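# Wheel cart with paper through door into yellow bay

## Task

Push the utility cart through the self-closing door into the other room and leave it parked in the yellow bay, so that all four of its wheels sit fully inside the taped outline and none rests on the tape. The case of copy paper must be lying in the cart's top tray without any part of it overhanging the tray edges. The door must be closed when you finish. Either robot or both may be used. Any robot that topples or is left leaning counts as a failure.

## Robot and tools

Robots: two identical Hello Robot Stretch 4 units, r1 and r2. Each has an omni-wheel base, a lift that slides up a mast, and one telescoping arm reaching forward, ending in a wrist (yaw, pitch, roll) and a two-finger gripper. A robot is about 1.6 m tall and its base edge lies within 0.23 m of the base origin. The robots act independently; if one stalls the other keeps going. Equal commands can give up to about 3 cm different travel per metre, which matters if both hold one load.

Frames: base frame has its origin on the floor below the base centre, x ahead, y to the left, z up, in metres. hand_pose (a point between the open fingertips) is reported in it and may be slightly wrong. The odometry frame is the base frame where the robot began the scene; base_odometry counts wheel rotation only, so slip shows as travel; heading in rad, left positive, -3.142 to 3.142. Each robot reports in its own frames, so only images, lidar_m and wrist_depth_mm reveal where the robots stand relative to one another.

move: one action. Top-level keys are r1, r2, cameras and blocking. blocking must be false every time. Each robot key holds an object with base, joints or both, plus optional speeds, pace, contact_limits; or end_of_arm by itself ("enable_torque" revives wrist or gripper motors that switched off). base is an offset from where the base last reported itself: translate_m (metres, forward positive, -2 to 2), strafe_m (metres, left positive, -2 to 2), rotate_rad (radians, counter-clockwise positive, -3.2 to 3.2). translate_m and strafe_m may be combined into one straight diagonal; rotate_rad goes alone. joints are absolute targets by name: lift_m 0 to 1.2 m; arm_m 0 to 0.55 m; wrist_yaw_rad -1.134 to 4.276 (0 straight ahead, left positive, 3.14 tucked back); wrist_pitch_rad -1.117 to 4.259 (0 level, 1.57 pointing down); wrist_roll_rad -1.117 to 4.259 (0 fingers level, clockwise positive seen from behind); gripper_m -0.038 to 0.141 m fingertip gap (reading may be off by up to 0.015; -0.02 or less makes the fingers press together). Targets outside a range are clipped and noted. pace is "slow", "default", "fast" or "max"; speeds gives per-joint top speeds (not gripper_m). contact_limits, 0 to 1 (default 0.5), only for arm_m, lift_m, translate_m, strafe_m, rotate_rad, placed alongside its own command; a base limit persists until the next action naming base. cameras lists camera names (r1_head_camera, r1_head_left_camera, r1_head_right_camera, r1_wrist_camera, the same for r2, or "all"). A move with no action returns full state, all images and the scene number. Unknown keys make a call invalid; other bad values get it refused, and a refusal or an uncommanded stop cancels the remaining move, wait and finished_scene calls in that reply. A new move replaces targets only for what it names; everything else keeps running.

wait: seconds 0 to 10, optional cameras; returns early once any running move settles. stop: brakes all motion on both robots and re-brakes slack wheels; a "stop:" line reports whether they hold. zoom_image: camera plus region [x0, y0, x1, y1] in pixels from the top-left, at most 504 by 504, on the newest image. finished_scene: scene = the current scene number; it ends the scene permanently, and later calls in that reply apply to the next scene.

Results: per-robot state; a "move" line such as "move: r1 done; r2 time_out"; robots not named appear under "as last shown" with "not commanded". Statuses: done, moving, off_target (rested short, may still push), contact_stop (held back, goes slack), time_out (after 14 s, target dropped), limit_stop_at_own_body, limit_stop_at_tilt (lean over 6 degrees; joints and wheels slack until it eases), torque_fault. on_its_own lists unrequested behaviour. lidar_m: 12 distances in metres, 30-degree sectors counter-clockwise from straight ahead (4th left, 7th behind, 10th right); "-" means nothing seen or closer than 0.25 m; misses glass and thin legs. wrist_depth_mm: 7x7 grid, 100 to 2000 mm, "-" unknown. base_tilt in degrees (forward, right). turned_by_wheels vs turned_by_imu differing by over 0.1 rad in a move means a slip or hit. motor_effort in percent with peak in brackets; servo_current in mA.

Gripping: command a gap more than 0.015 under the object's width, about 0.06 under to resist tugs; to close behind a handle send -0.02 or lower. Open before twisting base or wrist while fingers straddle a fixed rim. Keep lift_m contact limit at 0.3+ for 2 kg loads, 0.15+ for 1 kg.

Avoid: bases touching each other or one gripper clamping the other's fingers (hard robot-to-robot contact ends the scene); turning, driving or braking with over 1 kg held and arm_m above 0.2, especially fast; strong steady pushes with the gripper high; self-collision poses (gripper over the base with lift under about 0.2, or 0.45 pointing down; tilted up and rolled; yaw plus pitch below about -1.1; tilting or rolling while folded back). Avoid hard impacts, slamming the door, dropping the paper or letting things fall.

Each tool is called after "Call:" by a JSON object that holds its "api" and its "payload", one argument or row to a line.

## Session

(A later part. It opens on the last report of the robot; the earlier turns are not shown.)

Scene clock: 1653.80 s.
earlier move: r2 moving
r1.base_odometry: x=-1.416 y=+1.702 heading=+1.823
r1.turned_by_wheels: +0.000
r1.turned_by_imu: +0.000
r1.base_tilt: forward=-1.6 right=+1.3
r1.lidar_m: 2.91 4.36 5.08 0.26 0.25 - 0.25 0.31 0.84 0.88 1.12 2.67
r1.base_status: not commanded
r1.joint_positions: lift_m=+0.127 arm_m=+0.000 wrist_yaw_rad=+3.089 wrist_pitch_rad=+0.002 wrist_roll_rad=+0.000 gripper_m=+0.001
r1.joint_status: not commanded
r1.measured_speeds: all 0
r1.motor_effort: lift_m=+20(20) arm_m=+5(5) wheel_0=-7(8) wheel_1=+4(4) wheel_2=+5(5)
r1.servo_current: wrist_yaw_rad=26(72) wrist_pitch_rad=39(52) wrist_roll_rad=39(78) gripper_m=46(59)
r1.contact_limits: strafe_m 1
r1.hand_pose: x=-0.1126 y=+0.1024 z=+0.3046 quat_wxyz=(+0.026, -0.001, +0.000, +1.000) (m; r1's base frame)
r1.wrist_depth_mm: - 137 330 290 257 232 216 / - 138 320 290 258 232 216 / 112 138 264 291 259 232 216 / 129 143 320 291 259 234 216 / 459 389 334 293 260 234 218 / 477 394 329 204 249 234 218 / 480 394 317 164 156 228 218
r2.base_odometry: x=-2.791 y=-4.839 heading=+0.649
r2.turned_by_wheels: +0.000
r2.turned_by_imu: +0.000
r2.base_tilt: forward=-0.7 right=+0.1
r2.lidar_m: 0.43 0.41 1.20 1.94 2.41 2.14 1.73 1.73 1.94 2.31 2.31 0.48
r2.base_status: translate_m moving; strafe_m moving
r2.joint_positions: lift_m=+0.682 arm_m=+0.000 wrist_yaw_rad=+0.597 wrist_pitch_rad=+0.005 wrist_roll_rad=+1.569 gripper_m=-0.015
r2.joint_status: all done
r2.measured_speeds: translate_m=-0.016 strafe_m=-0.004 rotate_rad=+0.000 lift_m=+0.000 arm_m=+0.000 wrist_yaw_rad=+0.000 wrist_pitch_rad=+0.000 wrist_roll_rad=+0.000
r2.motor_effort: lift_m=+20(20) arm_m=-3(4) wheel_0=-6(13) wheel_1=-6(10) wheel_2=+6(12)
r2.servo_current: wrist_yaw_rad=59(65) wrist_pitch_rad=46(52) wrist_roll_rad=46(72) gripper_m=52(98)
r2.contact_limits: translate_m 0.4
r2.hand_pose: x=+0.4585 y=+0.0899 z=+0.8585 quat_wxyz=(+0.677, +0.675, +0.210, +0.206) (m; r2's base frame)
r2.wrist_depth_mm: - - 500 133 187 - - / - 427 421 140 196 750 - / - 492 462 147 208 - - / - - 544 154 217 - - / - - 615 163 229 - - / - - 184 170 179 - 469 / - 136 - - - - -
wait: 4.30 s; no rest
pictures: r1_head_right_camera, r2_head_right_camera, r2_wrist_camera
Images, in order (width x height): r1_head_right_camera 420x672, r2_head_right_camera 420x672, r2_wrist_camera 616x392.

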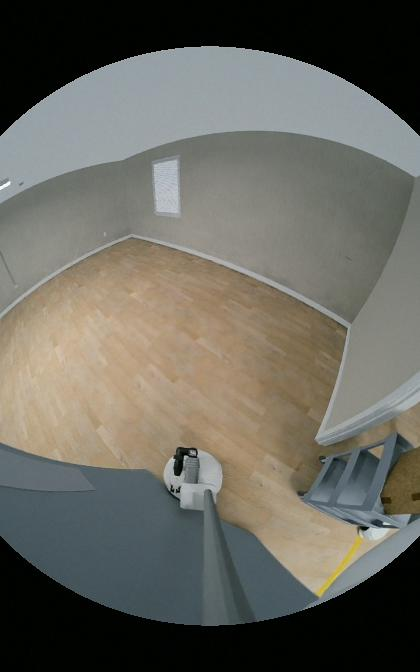

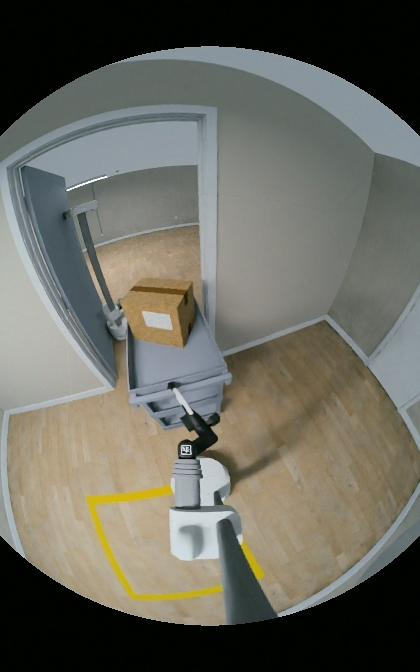

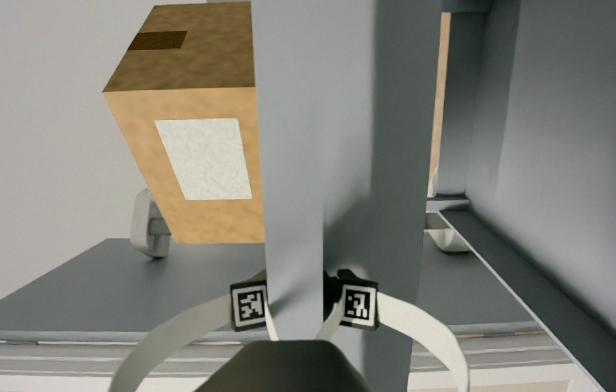

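Call:
{"api": "move", "payload": {
  "r2": {"base": {"translate_m": -0.64, "strafe_m": 0.308}, "pace": "slow", "contact_limits": {"translate_m": 0.4}},
  "blocking": false
}}

Call:
{"api": "wait", "payload": {
  "seconds": 7.6,
  "cameras": ["r2_wrist_camera", "r2_head_right_camera", "r2_head_left_camera", "r1_head_left_camera"]
}}

Scene clock: 1696.87 s.
earlier move: r2 done
move: r2 moving
r1: as last shown
r1.lidar_m: 2.88 4.42 5.08 0.26 0.25 - 0.25 0.31 0.87 0.88 1.16 2.68
r1.servo_current: wrist_yaw_rad=46(65) wrist_pitch_rad=46(52) wrist_roll_rad=39(59) gripper_m=39(52)
r1.contact_limits: strafe_m 1
r1.wrist_depth_mm: - 137 329 290 257 232 215 / - 138 319 290 258 233 216 / 112 138 264 293 259 233 216 / 129 143 319 291 259 234 216 / 462 389 336 293 260 234 218 / 477 394 329 203 249 236 218 / 480 394 317 164 155 227 218
r2.base_odometry: x=-2.805 y=-4.843 heading=+0.649
r2.turned_by_wheels: -0.001
r2.turned_by_imu: +0.000
r2.base_tilt: forward=-0.7 right=+0.0
r2.lidar_m: 0.44 0.41 1.21 1.96 2.39 2.11 1.73 1.72 1.92 2.35 2.31 0.47
r2.base_status: translate_m moving; strafe_m moving
r2.joint_positions: lift_m=+0.682 arm_m=+0.000 wrist_yaw_rad=+0.597 wrist_pitch_rad=+0.005 wrist_roll_rad=+1.569 gripper_m=-0.015
r2.joint_status: not commanded
r2.measured_speeds: translate_m=-0.049 strafe_m=+0.023 rotate_rad=-0.005 lift_m=+0.000 arm_m=+0.000 wrist_yaw_rad=+0.000 wrist_pitch_rad=+0.000 wrist_roll_rad=+0.000
r2.motor_effort: lift_m=+20(20) arm_m=-4(4) wheel_0=-12(12) wheel_1=-5(6) wheel_2=+9(10)
r2.servo_current: wrist_yaw_rad=46(59) wrist_pitch_rad=46(46) wrist_roll_rad=59(59) gripper_m=46(59)
r2.contact_limits: translate_m 0.4
r2.hand_pose: x=+0.4585 y=+0.0899 z=+0.8585 quat_wxyz=(+0.677, +0.675, +0.210, +0.206) (m; r2's base frame)
r2.wrist_depth_mm: - - 500 135 189 - - / - 433 424 141 198 750 - / - 488 462 148 207 - - / - - 544 156 218 - - / - - 609 164 229 - - / - - 185 171 177 - 488 / - 137 - - - - -
pictures: none

Scene clock: 1704.47 s.
earlier move: r2 moving
r1.base_odometry: x=-1.416 y=+1.702 heading=+1.823
r1.turned_by_wheels: +0.000
r1.turned_by_imu: +0.000
r1.base_tilt: forward=-1.5 right=+1.3
r1.lidar_m: 2.87 4.41 5.09 0.25 0.25 - 0.25 0.30 1.33 1.07 1.16 2.67
r1.base_status: not commanded
r1.joint_positions: lift_m=+0.127 arm_m=+0.000 wrist_yaw_rad=+3.089 wrist_pitch_rad=+0.002 wrist_roll_rad=+0.000 gripper_m=+0.001
r1.joint_status: not commanded
r1.measured_speeds: all 0
r1.motor_effort: lift_m=+20(20) arm_m=+5(5) wheel_0=-7(8) wheel_1=+4(4) wheel_2=+5(5)
r1.servo_current: wrist_yaw_rad=33(72) wrist_pitch_rad=39(52) wrist_roll_rad=26(65) gripper_m=46(52)
r1.contact_limits: strafe_m 1
r1.hand_pose: x=-0.1126 y=+0.1024 z=+0.3046 quat_wxyz=(+0.026, -0.001, +0.000, +1.000) (m; r1's base frame)
r1.wrist_depth_mm: - 137 330 287 258 231 216 / - 138 320 291 258 232 216 / 112 138 264 293 258 233 216 / 129 142 322 291 258 233 217 / 459 392 332 291 260 234 217 / 477 394 327 202 250 235 218 / 480 394 317 164 156 227 217
r2.base_odometry: x=-3.488 y=-4.981 heading=+0.649
r2.turned_by_wheels: +0.000
r2.turned_by_imu: -0.002
r2.base_tilt: forward=-0.7 right=+0.0
r2.lidar_m: 0.38 0.44 1.78 1.92 1.89 1.54 1.23 1.21 1.38 2.20 2.79 0.41
r2.base_status: translate_m moving; strafe_m moving
r2.joint_positions: lift_m=+0.682 arm_m=+0.000 wrist_yaw_rad=+0.597 wrist_pitch_rad=+0.005 wrist_roll_rad=+1.569 gripper_m=-0.015
r2.joint_status: not commanded
r2.measured_speeds: all 0
r2.motor_effort: lift_m=+20(20) arm_m=-3(4) wheel_0=-7(14) wheel_1=-5(8) wheel_2=+4(10)
r2.servo_current: wrist_yaw_rad=46(65) wrist_pitch_rad=46(59) wrist_roll_rad=39(65) gripper_m=52(59)
r2.contact_limits: translate_m 0.4
r2.hand_pose: x=+0.4585 y=+0.0899 z=+0.8585 quat_wxyz=(+0.677, +0.675, +0.210, +0.206) (m; r2's base frame)
r2.wrist_depth_mm: - 392 379 - 124 - - / - - 488 - 146 - - / - - - - 161 - - / - - - - 187 - 496 / - - - 122 220 - 459 / - - 186 144 178 - 413 / - 136 - - - - 1118
wait: 7.60 s; no rest
pictures: r1_head_left_camera, r2_head_left_camera, r2_head_right_camera, r2_wrist_camera
Images, in order (width x height): r1_head_left_camera 420x672, r2_head_left_camera 420x672, r2_head_right_camera 420x672, r2_wrist_camera 616x392.

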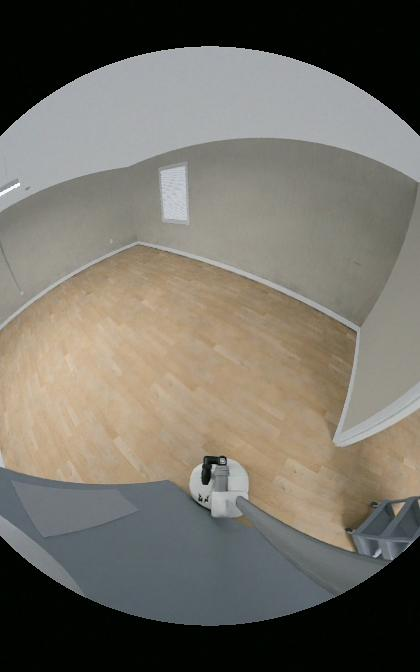

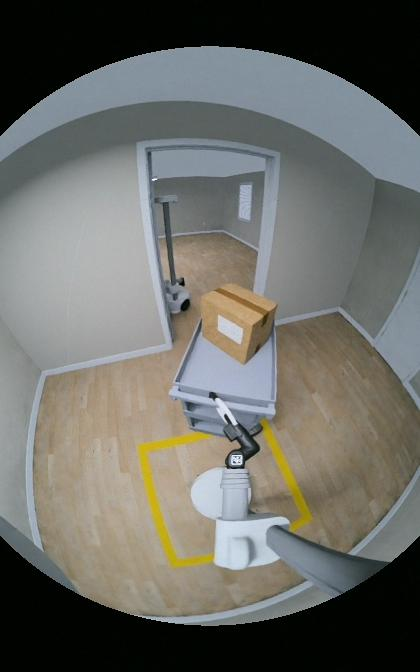

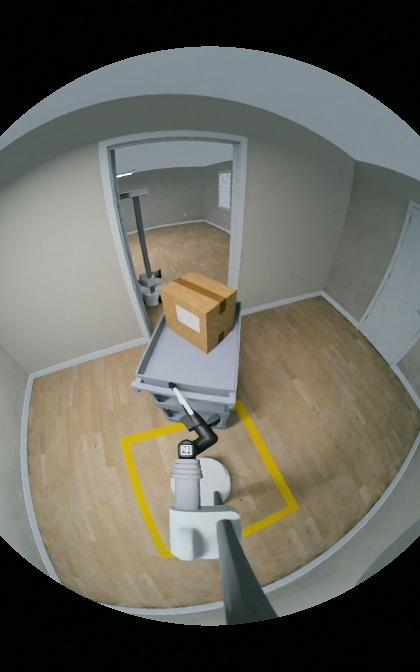

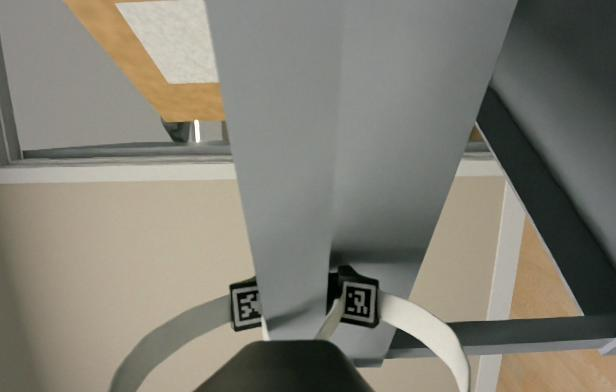

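Call:
{"api": "move", "payload": {
  "r2": {"base": {"translate_m": -0.811, "strafe_m": -0.224}, "pace": "slow", "contact_limits": {"translate_m": 0.4}},
  "r1": {"base": {"translate_m": 0.843, "strafe_m": 0.098}, "pace": "slow"},
  "blocking": false
}}

Call:
{"api": "wait", "payload": {
  "seconds": 8.6,
  "cameras": ["r2_wrist_camera", "r2_head_left_camera", "r1_head_left_camera", "r1_head_right_camera"]
}}

Scene clock: 1746.33 s.
earlier move: r2 done
move: r1 moving; r2 moving
r1.base_odometry: x=-1.421 y=+1.714 heading=+1.824
r1.turned_by_wheels: +0.000
r1.turned_by_imu: +0.000
r1.base_tilt: forward=-1.6 right=+1.3
r1.lidar_m: 2.90 4.38 5.07 0.27 0.25 - 0.25 0.30 1.37 1.07 1.16 2.65
r1.base_status: translate_m moving; strafe_m moving
r1.joint_positions: lift_m=+0.127 arm_m=+0.000 wrist_yaw_rad=+3.089 wrist_pitch_rad=+0.002 wrist_roll_rad=+0.000 gripper_m=+0.001
r1.joint_status: not commanded
r1.measured_speeds: translate_m=+0.048 strafe_m=+0.007 rotate_rad=-0.001 lift_m=+0.000 arm_m=+0.000 wrist_yaw_rad=+0.000 wrist_pitch_rad=+0.000 wrist_roll_rad=+0.000
r1.motor_effort: lift_m=+20(20) arm_m=+5(5) wheel_0=-1(8) wheel_1=+8(10) wheel_2=-2(4)
r1.servo_current: wrist_yaw_rad=52(52) wrist_pitch_rad=39(52) wrist_roll_rad=39(65) gripper_m=46(52)
r1.hand_pose: x=-0.1126 y=+0.1024 z=+0.3046 quat_wxyz=(+0.026, -0.001, +0.000, +1.000) (m; r1's base frame)
r1.wrist_depth_mm: - 137 330 290 256 231 214 / - 137 320 291 258 230 218 / 112 138 265 291 258 232 214 / 129 143 322 291 258 232 216 / 466 394 334 291 260 232 216 / 488 397 329 204 252 233 216 / 488 399 319 163 156 226 217
r2.base_odometry: x=-3.496 y=-4.992 heading=+0.649
r2.turned_by_wheels: +0.000
r2.turned_by_imu: +0.000
r2.base_tilt: forward=-0.7 right=+0.0
r2.lidar_m: 0.36 0.42 1.79 1.92 1.90 1.51 1.24 1.19 1.34 2.17 2.76 0.37
r2.base_status: translate_m moving; strafe_m moving
r2.joint_positions: lift_m=+0.682 arm_m=+0.000 wrist_yaw_rad=+0.597 wrist_pitch_rad=+0.005 wrist_roll_rad=+1.569 gripper_m=-0.015
r2.joint_status: not commanded
r2.measured_speeds: translate_m=-0.049 strafe_m=-0.013 rotate_rad=-0.002 lift_m=+0.000 arm_m=+0.000 wrist_yaw_rad=+0.000 wrist_pitch_rad=+0.000 wrist_roll_rad=+0.000
r2.motor_effort: lift_m=+20(20) arm_m=-4(4) wheel_0=-5(9) wheel_1=-9(9) wheel_2=+12(12)
r2.servo_current: wrist_yaw_rad=65(65) wrist_pitch_rad=46(52) wrist_roll_rad=59(59) gripper_m=46(52)
r2.contact_limits: translate_m 0.4
r2.hand_pose: x=+0.4585 y=+0.0899 z=+0.8585 quat_wxyz=(+0.677, +0.675, +0.210, +0.206) (m; r2's base frame)
r2.wrist_depth_mm: - 389 382 - 123 - - / - - 492 - 141 - - / - - - - 161 - - / - - - - 186 - 496 / - - - 121 213 - 462 / - - 185 144 177 - 413 / - 135 - - - - 1138
pictures: none

Scene clock: 1754.93 s.
earlier move: r1 moving; r2 moving
r1.base_odometry: x=-1.719 y=+2.487 heading=+1.824
r1.turned_by_wheels: +0.000
r1.turned_by_imu: +0.000
r1.base_tilt: forward=-1.6 right=+1.3
r1.lidar_m: 2.27 3.41 4.51 3.36 2.69 2.64 1.60 1.14 1.05 1.40 2.06 2.06
r1.base_status: translate_m moving; strafe_m moving
r1.joint_positions: lift_m=+0.127 arm_m=+0.000 wrist_yaw_rad=+3.089 wrist_pitch_rad=+0.002 wrist_roll_rad=+0.000 gripper_m=+0.001
r1.joint_status: not commanded
r1.measured_speeds: translate_m=+0.038 strafe_m=+0.005 rotate_rad=+0.000 lift_m=+0.000 arm_m=+0.000 wrist_yaw_rad=+0.000 wrist_pitch_rad=+0.000 wrist_roll_rad=+0.000
r1.motor_effort: lift_m=+20(20) arm_m=+5(5) wheel_0=+3(8) wheel_1=+2(10) wheel_2=-1(5)
r1.servo_current: wrist_yaw_rad=46(72) wrist_pitch_rad=39(52) wrist_roll_rad=59(72) gripper_m=46(59)
r1.hand_pose: x=-0.1126 y=+0.1024 z=+0.3046 quat_wxyz=(+0.026, -0.001, +0.000, +1.000) (m; r1's base frame)
r1.wrist_depth_mm: - 137 - - - - - / - 138 - - - - - / 112 138 220 - - - - / 129 142 289 - - - - / - - 1921 - - - - / 1078 1205 1008 204 1182 1182 1118 / 842 798 187 183 156 788 820
r2.base_odometry: x=-3.996 y=-5.647 heading=+0.649
r2.turned_by_wheels: +0.000
r2.turned_by_imu: +0.002
r2.base_tilt: forward=-0.7 right=+0.1
r2.lidar_m: 0.41 0.40 2.25 1.87 0.97 0.50 0.40 0.37 0.45 0.73 2.91 0.47
r2.base_status: translate_m moving; strafe_m moving
r2.joint_positions: lift_m=+0.682 arm_m=+0.000 wrist_yaw_rad=+0.601 wrist_pitch_rad=+0.005 wrist_roll_rad=+1.569 gripper_m=-0.015
r2.joint_status: not commanded
r2.measured_speeds: translate_m=-0.029 strafe_m=-0.008 rotate_rad=-0.001 lift_m=+0.000 arm_m=+0.000 wrist_yaw_rad=+0.000 wrist_pitch_rad=+0.000 wrist_roll_rad=+0.000
r2.motor_effort: lift_m=+20(20) arm_m=-3(4) wheel_0=-4(9) wheel_1=-5(10) wheel_2=+9(12)
r2.servo_current: wrist_yaw_rad=46(65) wrist_pitch_rad=46(59) wrist_roll_rad=39(59) gripper_m=52(59)
r2.contact_limits: translate_m 0.4
r2.hand_pose: x=+0.4582 y=+0.0909 z=+0.8585 quat_wxyz=(+0.676, +0.674, +0.211, +0.208) (m; r2's base frame)
r2.wrist_depth_mm: 1921 427 415 119 175 - - / - 404 404 125 183 - - / - 517 480 135 196 - - / - - 585 145 210 - - / - - - 153 226 1756 - / - - 189 166 176 1576 477 / - - - - - 1863 1205
wait: 8.60 s; no rest
pictures: r1_head_left_camera, r1_head_right_camera, r2_head_left_camera, r2_wrist_camera
Images, in order (width x height): r1_head_left_camera 420x672, r1_head_right_camera 420x672, r2_head_left_camera 420x672, r2_wrist_camera 616x392.

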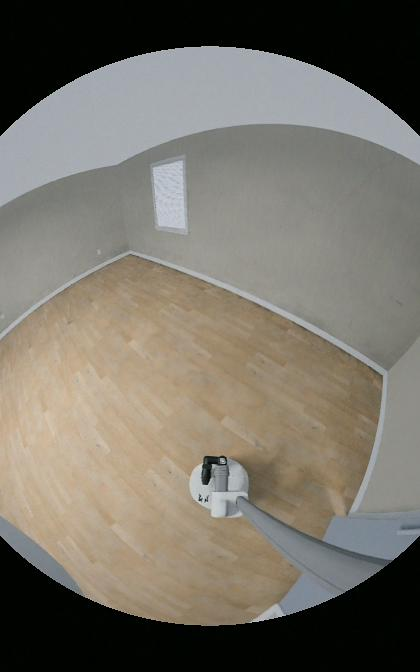

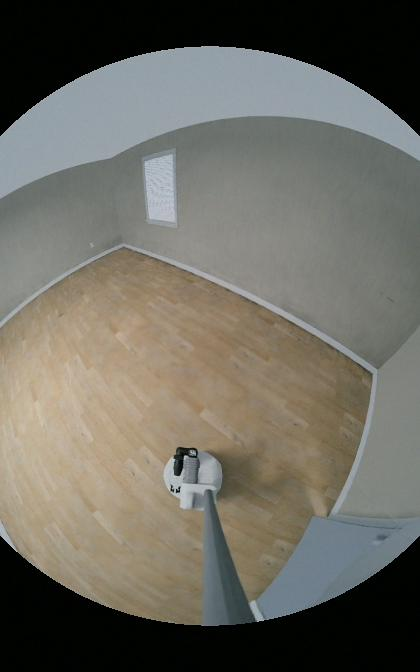

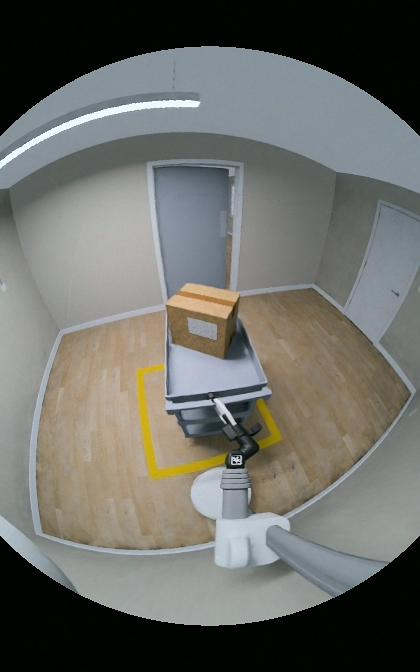

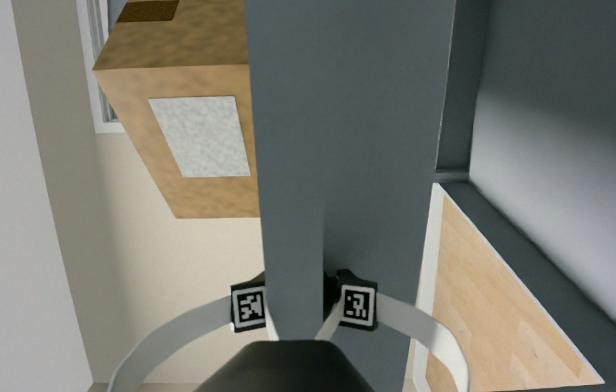

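Call:
{"api": "wait", "payload": {
  "seconds": 0.1,
  "cameras": ["r2_head_camera","r2_head_left_camera","r2_head_right_camera","r2_wrist_camera","r1_head_camera"]
}}

Scene clock: 1776.00 s.
earlier move: r1 done; r2 done
r1.base_odometry: x=-1.722 y=+2.494 heading=+1.824
r1.turned_by_wheels: +0.000
r1.turned_by_imu: +0.000
r1.base_tilt: forward=-1.5 right=+1.3
r1.lidar_m: 2.25 3.39 4.50 3.39 2.65 2.65 1.66 1.29 1.23 1.38 2.08 2.07
r1.base_status: done
r1.joint_positions: lift_m=+0.127 arm_m=+0.000 wrist_yaw_rad=+3.089 wrist_pitch_rad=+0.002 wrist_roll_rad=+0.000 gripper_m=+0.001
r1.joint_status: not commanded
r1.measured_speeds: all 0
r1.motor_effort: lift_m=+20(20) arm_m=+5(5) wheel_0=+4(8) wheel_1=+3(10) wheel_2=-1(5)
r1.servo_current: wrist_yaw_rad=33(72) wrist_pitch_rad=46(52) wrist_roll_rad=39(72) gripper_m=52(59)
r1.hand_pose: x=-0.1126 y=+0.1024 z=+0.3046 quat_wxyz=(+0.026, -0.001, +0.000, +1.000) (m; r1's base frame)
r1.wrist_depth_mm: - 137 - - - - - / - 138 - - - - - / 112 138 220 - - - - / 129 142 289 - - - - / - - 1921 - - - - / 1078 1182 1008 203 1182 1160 1160 / 842 798 188 183 156 778 820
r2.base_odometry: x=-3.998 y=-5.650 heading=+0.649
r2.turned_by_wheels: +0.000
r2.turned_by_imu: +0.001
r2.base_tilt: forward=-0.7 right=+0.1
r2.lidar_m: 0.42 0.40 2.28 1.86 0.96 0.50 0.38 0.39 0.42 0.71 2.89 0.49
r2.base_status: done
r2.joint_positions: lift_m=+0.682 arm_m=+0.000 wrist_yaw_rad=+0.601 wrist_pitch_rad=+0.005 wrist_roll_rad=+1.569 gripper_m=-0.015
r2.joint_status: not commanded
r2.measured_speeds: all 0
r2.motor_effort: lift_m=+20(20) arm_m=-3(4) wheel_0=-3(9) wheel_1=-5(10) wheel_2=+6(12)
r2.servo_current: wrist_yaw_rad=59(65) wrist_pitch_rad=46(59) wrist_roll_rad=59(59) gripper_m=52(59)
r2.contact_limits: translate_m 0.4
r2.hand_pose: x=+0.4582 y=+0.0909 z=+0.8585 quat_wxyz=(+0.676, +0.674, +0.211, +0.208) (m; r2's base frame)
r2.wrist_depth_mm: 1983 430 427 120 176 - - / - 404 402 126 185 - - / - 512 480 134 196 - - / - - 585 144 209 - - / - - - 154 226 1863 - / - - 189 166 176 1661 480 / - - - - - 1921 1205
wait: 0.00 of 0.1 s (r1 and r2 have come to rest)
pictures: r1_head_camera, r2_head_camera, r2_head_left_camera, r2_head_right_camera, r2_wrist_camera
Images, in order (width x height): r1_head_camera 420x560, r2_head_camera 420x560, r2_head_left_camera 420x672, r2_head_right_camera 420x672, r2_wrist_camera 616x392.

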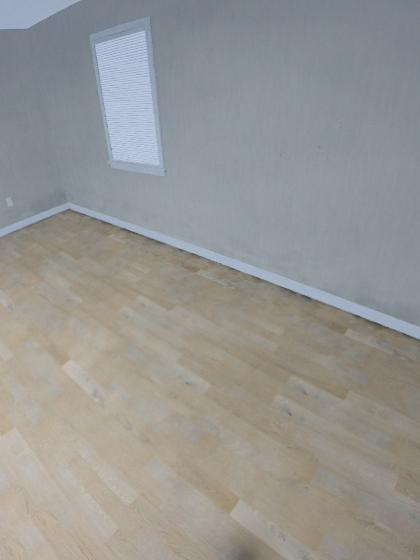

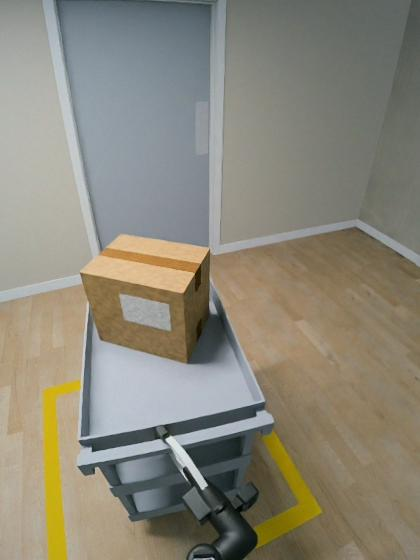

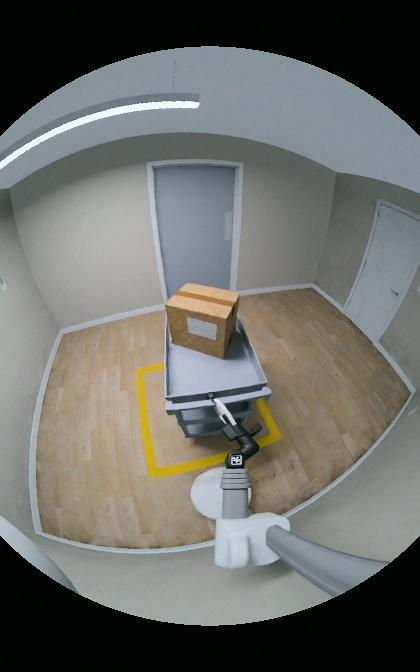

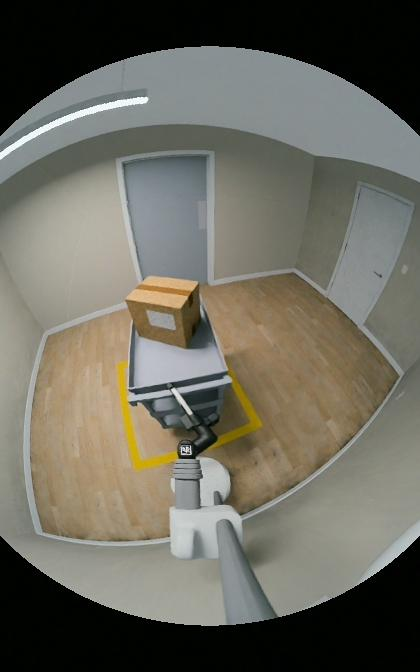

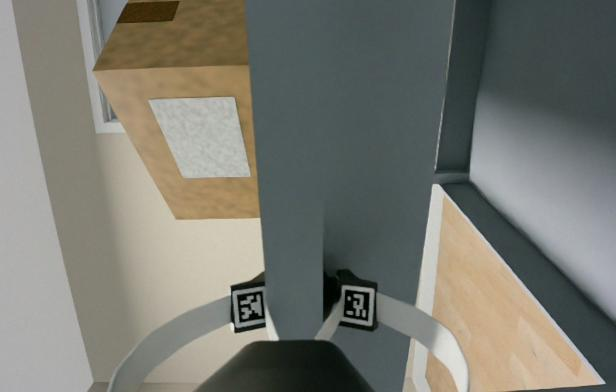

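Call:
{"api": "zoom_image", "payload": {
  "camera": "r2_head_left_camera",
  "region": [120, 340, 300, 500]
}}

Call:
{"api": "zoom_image", "payload": {
  "camera": "r2_head_right_camera",
  "region": [100, 330, 280, 490]
}}

Call:
{"api": "zoom_image", "payload": {
  "camera": "r2_head_camera",
  "region": [20, 0, 360, 400]
}}

Scaled by 2.800 from the camera's 420x672 image, which has a finer 600x960 frame.

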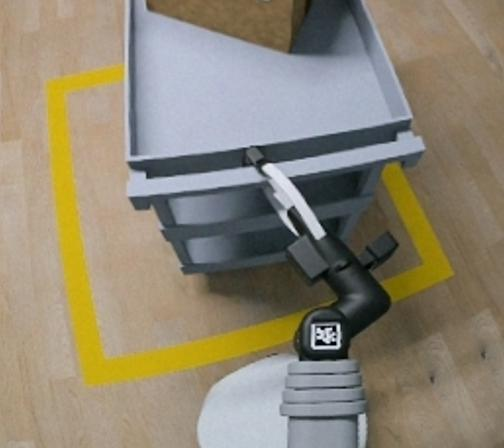

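Scaled by 2.800 from the camera's 420x672 image, which has a finer 600x960 frame.

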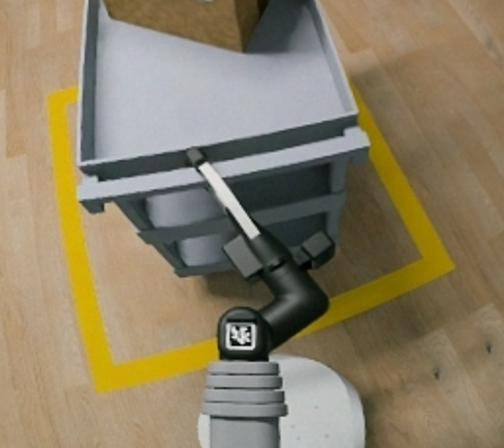

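Scaled by 1.260 from the camera's 420x560 image, which has a finer 1200x1600 frame.

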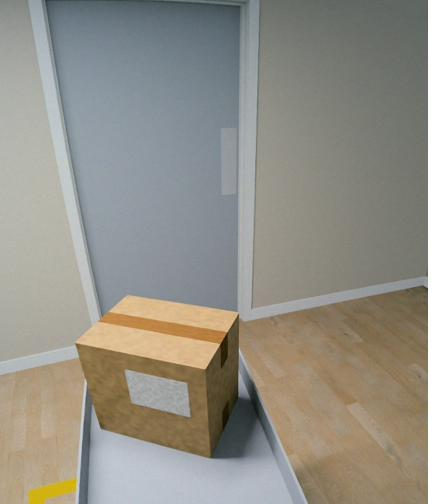

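Call:
{"api": "zoom_image", "payload": {
  "camera": "r2_head_camera",
  "region": [30, 370, 340, 560]
}}

Call:
{"api": "zoom_image", "payload": {
  "camera": "r2_head_left_camera",
  "region": [125, 355, 205, 480]
}}

Call:
{"api": "zoom_image", "payload": {
  "camera": "r2_head_right_camera",
  "region": [190, 340, 270, 450]
}}

Scaled by 1.626 from the camera's 420x560 image, which has a finer 1200x1600 frame.

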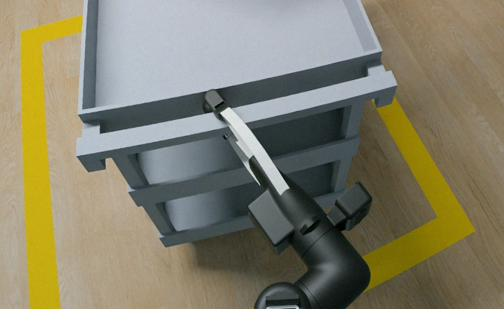

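Scaled by 4.032 from the camera's 420x672 image, which has a finer 600x960 frame.

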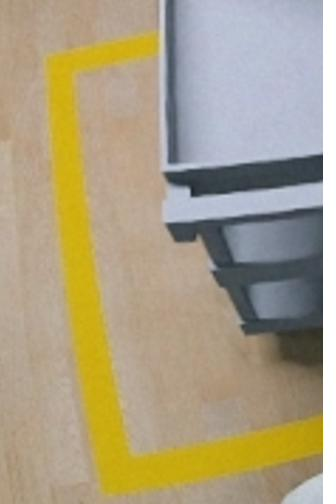

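Scaled by 4.582 from the camera's 420x672 image, which has a finer 600x960 frame.

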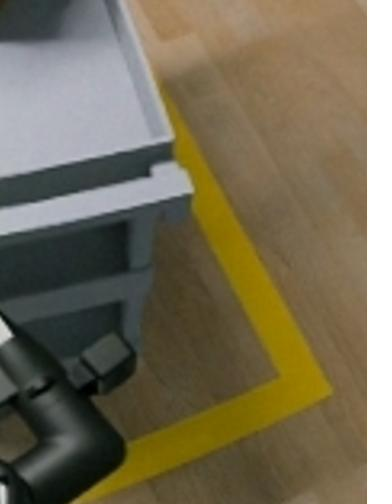

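Call:
{"api": "move", "payload": {
  "blocking": false,
  "r2": {"joints":{"gripper_m":0.1}},
  "cameras": []
}}

Call:
{"api": "wait", "payload": {
  "seconds": 2,
  "cameras": ["r2_head_camera","r2_head_left_camera","r2_wrist_camera"]
}}

Call:
{"api": "zoom_image", "payload": {
  "camera": "r2_head_camera",
  "region": [150, 60, 270, 270]
}}

Scene clock: 1830.40 s.
move: r2 moving
r1: as last shown
r1.base_tilt: forward=-1.6 right=+1.2
r1.lidar_m: 2.25 3.39 4.49 3.39 2.69 2.64 1.62 1.30 1.23 1.38 2.09 2.06
r1.motor_effort: lift_m=+20(20) arm_m=+5(5) wheel_0=+4(4) wheel_1=+3(3) wheel_2=-1(1)
r1.servo_current: wrist_yaw_rad=46(78) wrist_pitch_rad=52(52) wrist_roll_rad=46(59) gripper_m=46(52)
r1.wrist_depth_mm: - 137 - - - - - / - 138 - - - - - / 112 138 220 - - - - / 129 142 287 - - - - / - - 1921 - - - - / 1078 1182 1008 203 1182 1138 1138 / 842 809 188 183 155 798 820
r2.base_odometry: x=-3.998 y=-5.650 heading=+0.649
r2.turned_by_wheels: +0.000
r2.turned_by_imu: +0.000
r2.base_tilt: forward=-0.7 right=+0.1
r2.lidar_m: 0.42 0.40 2.28 1.86 0.97 0.49 0.39 0.38 0.45 0.73 2.89 0.46
r2.base_status: not commanded
r2.joint_positions: lift_m=+0.682 arm_m=+0.000 wrist_yaw_rad=+0.601 wrist_pitch_rad=+0.005 wrist_roll_rad=+1.569 gripper_m=+0.009
r2.joint_status: gripper_m moving
r2.measured_speeds: all 0
r2.motor_effort: lift_m=+20(20) arm_m=-4(4) wheel_0=-4(4) wheel_1=-4(5) wheel_2=+5(6)
r2.servo_current: wrist_yaw_rad=46(59) wrist_pitch_rad=46(52) wrist_roll_rad=46(52) gripper_m=91(91)
r2.contact_limits: translate_m 0.4
r2.hand_pose: x=+0.4582 y=+0.0909 z=+0.8585 quat_wxyz=(+0.676, +0.674, +0.211, +0.208) (m; r2's base frame)
r2.wrist_depth_mm: 1921 439 433 125 177 - - / - 407 407 130 189 - - / - 517 480 141 204 - - / - - 591 150 215 - - / - - - 159 230 1808 - / - - 190 171 182 1576 484 / - - - - - - 1182
pictures: none
No camera images: "cameras" was empty.

Scene clock: 1831.80 s.
earlier move: r2 done
r1.base_odometry: x=-1.722 y=+2.494 heading=+1.824
r1.turned_by_wheels: +0.000
r1.turned_by_imu: +0.000
r1.base_tilt: forward=-1.6 right=+1.2
r1.lidar_m: 2.26 3.39 4.50 3.38 2.67 2.62 1.64 1.28 1.23 1.39 2.10 2.07
r1.base_status: not commanded
r1.joint_positions: lift_m=+0.127 arm_m=+0.000 wrist_yaw_rad=+3.089 wrist_pitch_rad=+0.002 wrist_roll_rad=+0.000 gripper_m=+0.001
r1.joint_status: not commanded
r1.measured_speeds: all 0
r1.motor_effort: lift_m=+20(20) arm_m=+5(5) wheel_0=+3(4) wheel_1=+3(4) wheel_2=-1(1)
r1.servo_current: wrist_yaw_rad=46(78) wrist_pitch_rad=39(52) wrist_roll_rad=52(78) gripper_m=52(59)
r1.hand_pose: x=-0.1126 y=+0.1024 z=+0.3046 quat_wxyz=(+0.026, -0.001, +0.000, +1.000) (m; r1's base frame)
r1.wrist_depth_mm: - 137 - - - - - / - 138 - - - - - / 112 138 220 - - - - / 129 142 286 - - - - / - - 1983 - - - - / 1078 1160 1008 203 1160 1160 1138 / 842 798 187 183 156 788 809
r2.base_odometry: x=-3.998 y=-5.650 heading=+0.649
r2.turned_by_wheels: +0.000
r2.turned_by_imu: +0.000
r2.base_tilt: forward=-0.7 right=+0.1
r2.lidar_m: 0.43 0.40 2.28 1.86 0.96 0.46 0.42 0.39 0.46 0.70 2.89 0.46
r2.base_status: not commanded
r2.joint_positions: lift_m=+0.682 arm_m=+0.000 wrist_yaw_rad=+0.601 wrist_pitch_rad=+0.005 wrist_roll_rad=+1.569 gripper_m=+0.100
r2.joint_status: all done
r2.measured_speeds: all 0
r2.motor_effort: lift_m=+19(20) arm_m=-4(4) wheel_0=-3(4) wheel_1=-5(5) wheel_2=+4(6)
r2.servo_current: wrist_yaw_rad=59(59) wrist_pitch_rad=39(52) wrist_roll_rad=33(59) gripper_m=46(124)
r2.contact_limits: translate_m 0.4
r2.hand_pose: x=+0.4582 y=+0.0909 z=+0.8586 quat_wxyz=(+0.676, +0.674, +0.211, +0.208) (m; r2's base frame)
r2.wrist_depth_mm: 1921 466 449 133 186 - - / - 427 418 141 198 750 - / - - 492 148 211 - - / - - 603 159 225 - - / - - - 173 237 1863 - / - - 193 184 193 1499 484 / - - - - - 1863 1182
wait: 1.40 of 2 s (r2 has come to rest)
pictures: r2_head_camera, r2_head_left_camera, r2_wrist_camera
Images, in order (width x height): r2_head_camera 420x560, r2_head_left_camera 420x672, r2_wrist_camera 616x392.

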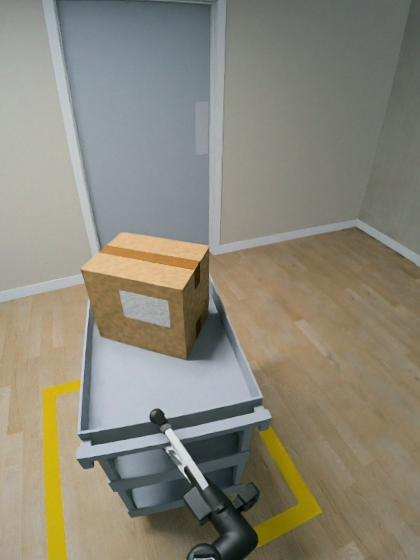

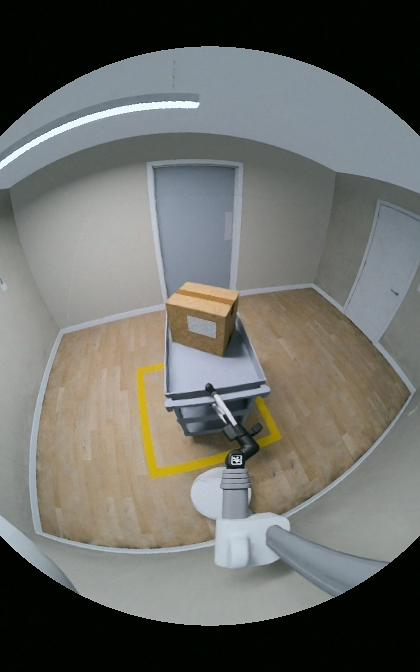

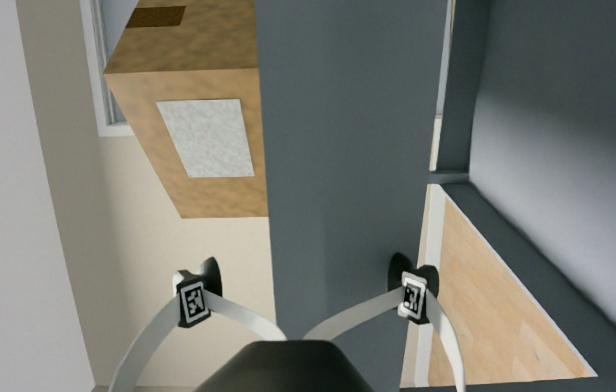

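Scaled by 2.400 from the camera's 420x560 image, which has a finer 1200x1600 frame.

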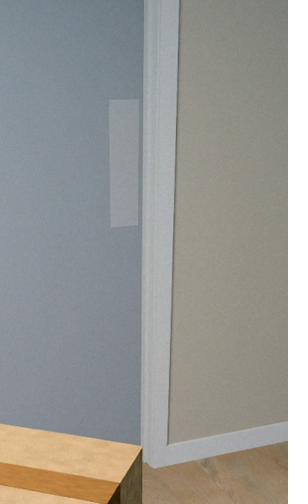

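Call:
{"api": "move", "payload": {
  "blocking": false,
  "r2": {"base":{"translate_m":-0.066,"strafe_m":-0.045},"pace":"slow"},
  "cameras": []
}}

Call:
{"api": "wait", "payload": {
  "seconds": 3,
  "cameras": ["r2_head_camera","r2_head_left_camera","r2_wrist_camera"]
}}

Call:
{"api": "zoom_image", "payload": {
  "camera": "r2_head_camera",
  "region": [40, 200, 340, 560]
}}

Scene clock: 1839.80 s.
move: r2 moving
r1: as last shown
r1.base_tilt: forward=-1.6 right=+1.3
r1.lidar_m: 2.25 3.41 4.48 3.38 2.68 2.63 1.63 1.29 1.23 1.35 2.11 2.06
r1.motor_effort: lift_m=+20(20) arm_m=+5(5) wheel_0=+4(4) wheel_1=+3(3) wheel_2=-1(1)
r1.servo_current: wrist_yaw_rad=46(72) wrist_pitch_rad=46(52) wrist_roll_rad=52(59) gripper_m=52(52)
r1.wrist_depth_mm: - 137 - - - - - / - 137 - - - - - / 112 138 220 - - - - / 129 142 289 - - - - / - - 1921 - - - - / 1098 1205 991 204 1182 1138 1138 / 842 798 188 183 156 778 820
r2.base_odometry: x=-4.003 y=-5.663 heading=+0.649
r2.turned_by_wheels: +0.000
r2.turned_by_imu: +0.001
r2.base_tilt: forward=-0.6 right=+0.0
r2.lidar_m: 0.43 0.44 2.27 1.85 0.94 0.48 0.38 0.36 0.44 0.72 2.89 0.49
r2.base_status: translate_m moving; strafe_m moving
r2.joint_positions: lift_m=+0.682 arm_m=+0.000 wrist_yaw_rad=+0.601 wrist_pitch_rad=+0.005 wrist_roll_rad=+1.569 gripper_m=+0.100
r2.joint_status: not commanded
r2.measured_speeds: translate_m=-0.045 strafe_m=-0.030 rotate_rad=-0.001 lift_m=+0.000 arm_m=+0.000 wrist_yaw_rad=+0.000 wrist_pitch_rad=+0.000 wrist_roll_rad=+0.000
r2.motor_effort: lift_m=+19(19) arm_m=-4(4) wheel_0=-1(4) wheel_1=-9(9) wheel_2=+9(10)
r2.servo_current: wrist_yaw_rad=52(52) wrist_pitch_rad=39(46) wrist_roll_rad=52(59) gripper_m=46(59)
r2.hand_pose: x=+0.4582 y=+0.0909 z=+0.8586 quat_wxyz=(+0.676, +0.674, +0.211, +0.208) (m; r2's base frame)
r2.wrist_depth_mm: 1983 484 466 142 195 - - / - 436 424 151 208 - - / - - 504 159 222 831 - / - - 609 173 237 - - / - - - 185 250 1863 - / - - 193 194 192 1537 484 / - - - - - 1661 1182
pictures: none
No camera images: "cameras" was empty.

Scene clock: 1841.27 s.
earlier move: r2 done
r1.base_odometry: x=-1.722 y=+2.494 heading=+1.824
r1.turned_by_wheels: +0.000
r1.turned_by_imu: +0.000
r1.base_tilt: forward=-1.6 right=+1.3
r1.lidar_m: 2.27 3.40 4.49 3.38 2.65 2.63 1.61 1.29 1.25 1.41 2.08 2.04
r1.base_status: not commanded
r1.joint_positions: lift_m=+0.127 arm_m=+0.000 wrist_yaw_rad=+3.089 wrist_pitch_rad=+0.002 wrist_roll_rad=+0.000 gripper_m=+0.001
r1.joint_status: not commanded
r1.measured_speeds: all 0
r1.motor_effort: lift_m=+20(20) arm_m=+5(5) wheel_0=+4(5) wheel_1=+3(3) wheel_2=-1(1)
r1.servo_current: wrist_yaw_rad=39(72) wrist_pitch_rad=46(52) wrist_roll_rad=46(65) gripper_m=46(52)
r1.hand_pose: x=-0.1126 y=+0.1024 z=+0.3046 quat_wxyz=(+0.026, -0.001, +0.000, +1.000) (m; r1's base frame)
r1.wrist_depth_mm: - 137 - - - - - / - 138 - - - - - / 112 138 220 - - - - / 129 142 287 - - - - / - - 1983 - - - - / 1098 1205 991 203 1182 1182 1160 / 842 798 187 184 155 788 820
r2.base_odometry: x=-4.024 y=-5.725 heading=+0.649
r2.turned_by_wheels: +0.000
r2.turned_by_imu: +0.000
r2.base_tilt: forward=-0.7 right=+0.1
r2.lidar_m: 0.50 0.50 2.29 1.89 0.79 0.41 0.33 0.31 0.37 0.57 2.88 3.07
r2.base_status: done
r2.joint_positions: lift_m=+0.682 arm_m=+0.000 wrist_yaw_rad=+0.601 wrist_pitch_rad=+0.005 wrist_roll_rad=+1.569 gripper_m=+0.100
r2.joint_status: not commanded
r2.measured_speeds: all 0
r2.motor_effort: lift_m=+19(19) arm_m=-3(4) wheel_0=+5(8) wheel_1=-4(9) wheel_2=+5(11)
r2.servo_current: wrist_yaw_rad=46(59) wrist_pitch_rad=46(52) wrist_roll_rad=39(59) gripper_m=52(59)
r2.hand_pose: x=+0.4582 y=+0.0909 z=+0.8586 quat_wxyz=(+0.676, +0.674, +0.211, +0.208) (m; r2's base frame)
r2.wrist_depth_mm: - - 564 249 254 809 - / - - 500 262 272 831 - / - - 559 229 289 891 - / - - 683 245 309 - - / - - - 322 325 - - / - - 192 281 192 1537 508 / - - - - 415 407 407
wait: 1.47 of 3 s (r2 has come to rest)
pictures: r2_head_camera, r2_head_left_camera, r2_wrist_camera
Images, in order (width x height): r2_head_camera 420x560, r2_head_left_camera 420x672, r2_wrist_camera 616x392.

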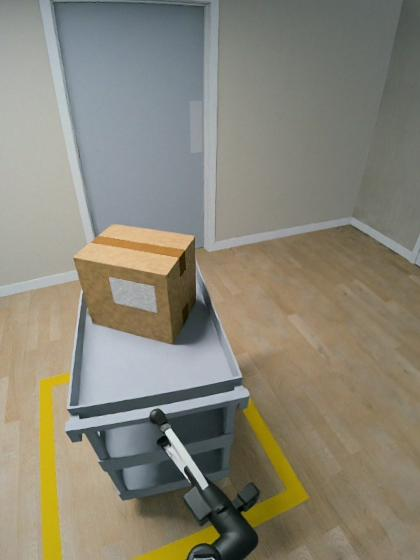

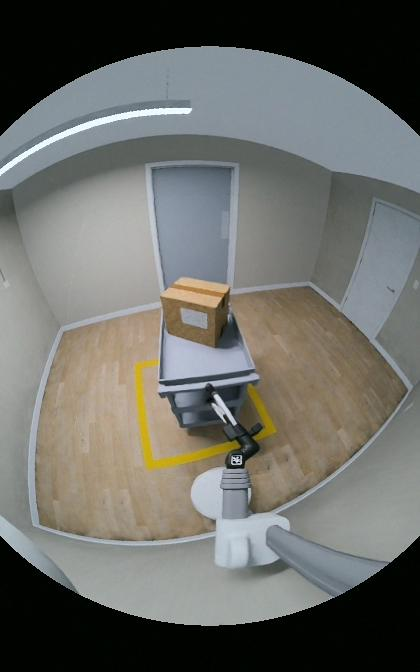

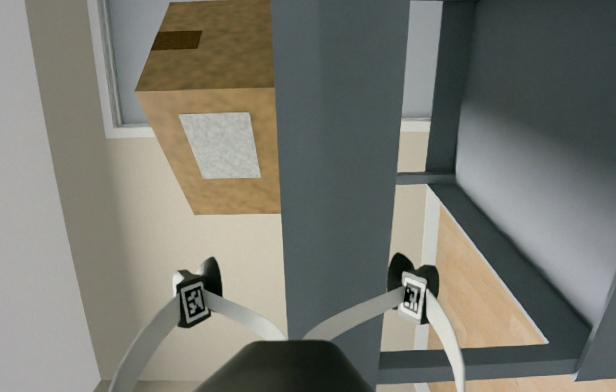

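Scaled by 1.400 from the camera's 420x560 image, which has a finer 1200x1600 frame.

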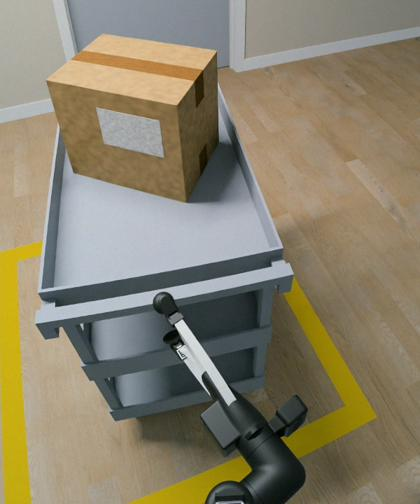

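Call:
{"api": "finished_scene", "payload": {
  "scene": 1
}}

The scene is finished: the task was done.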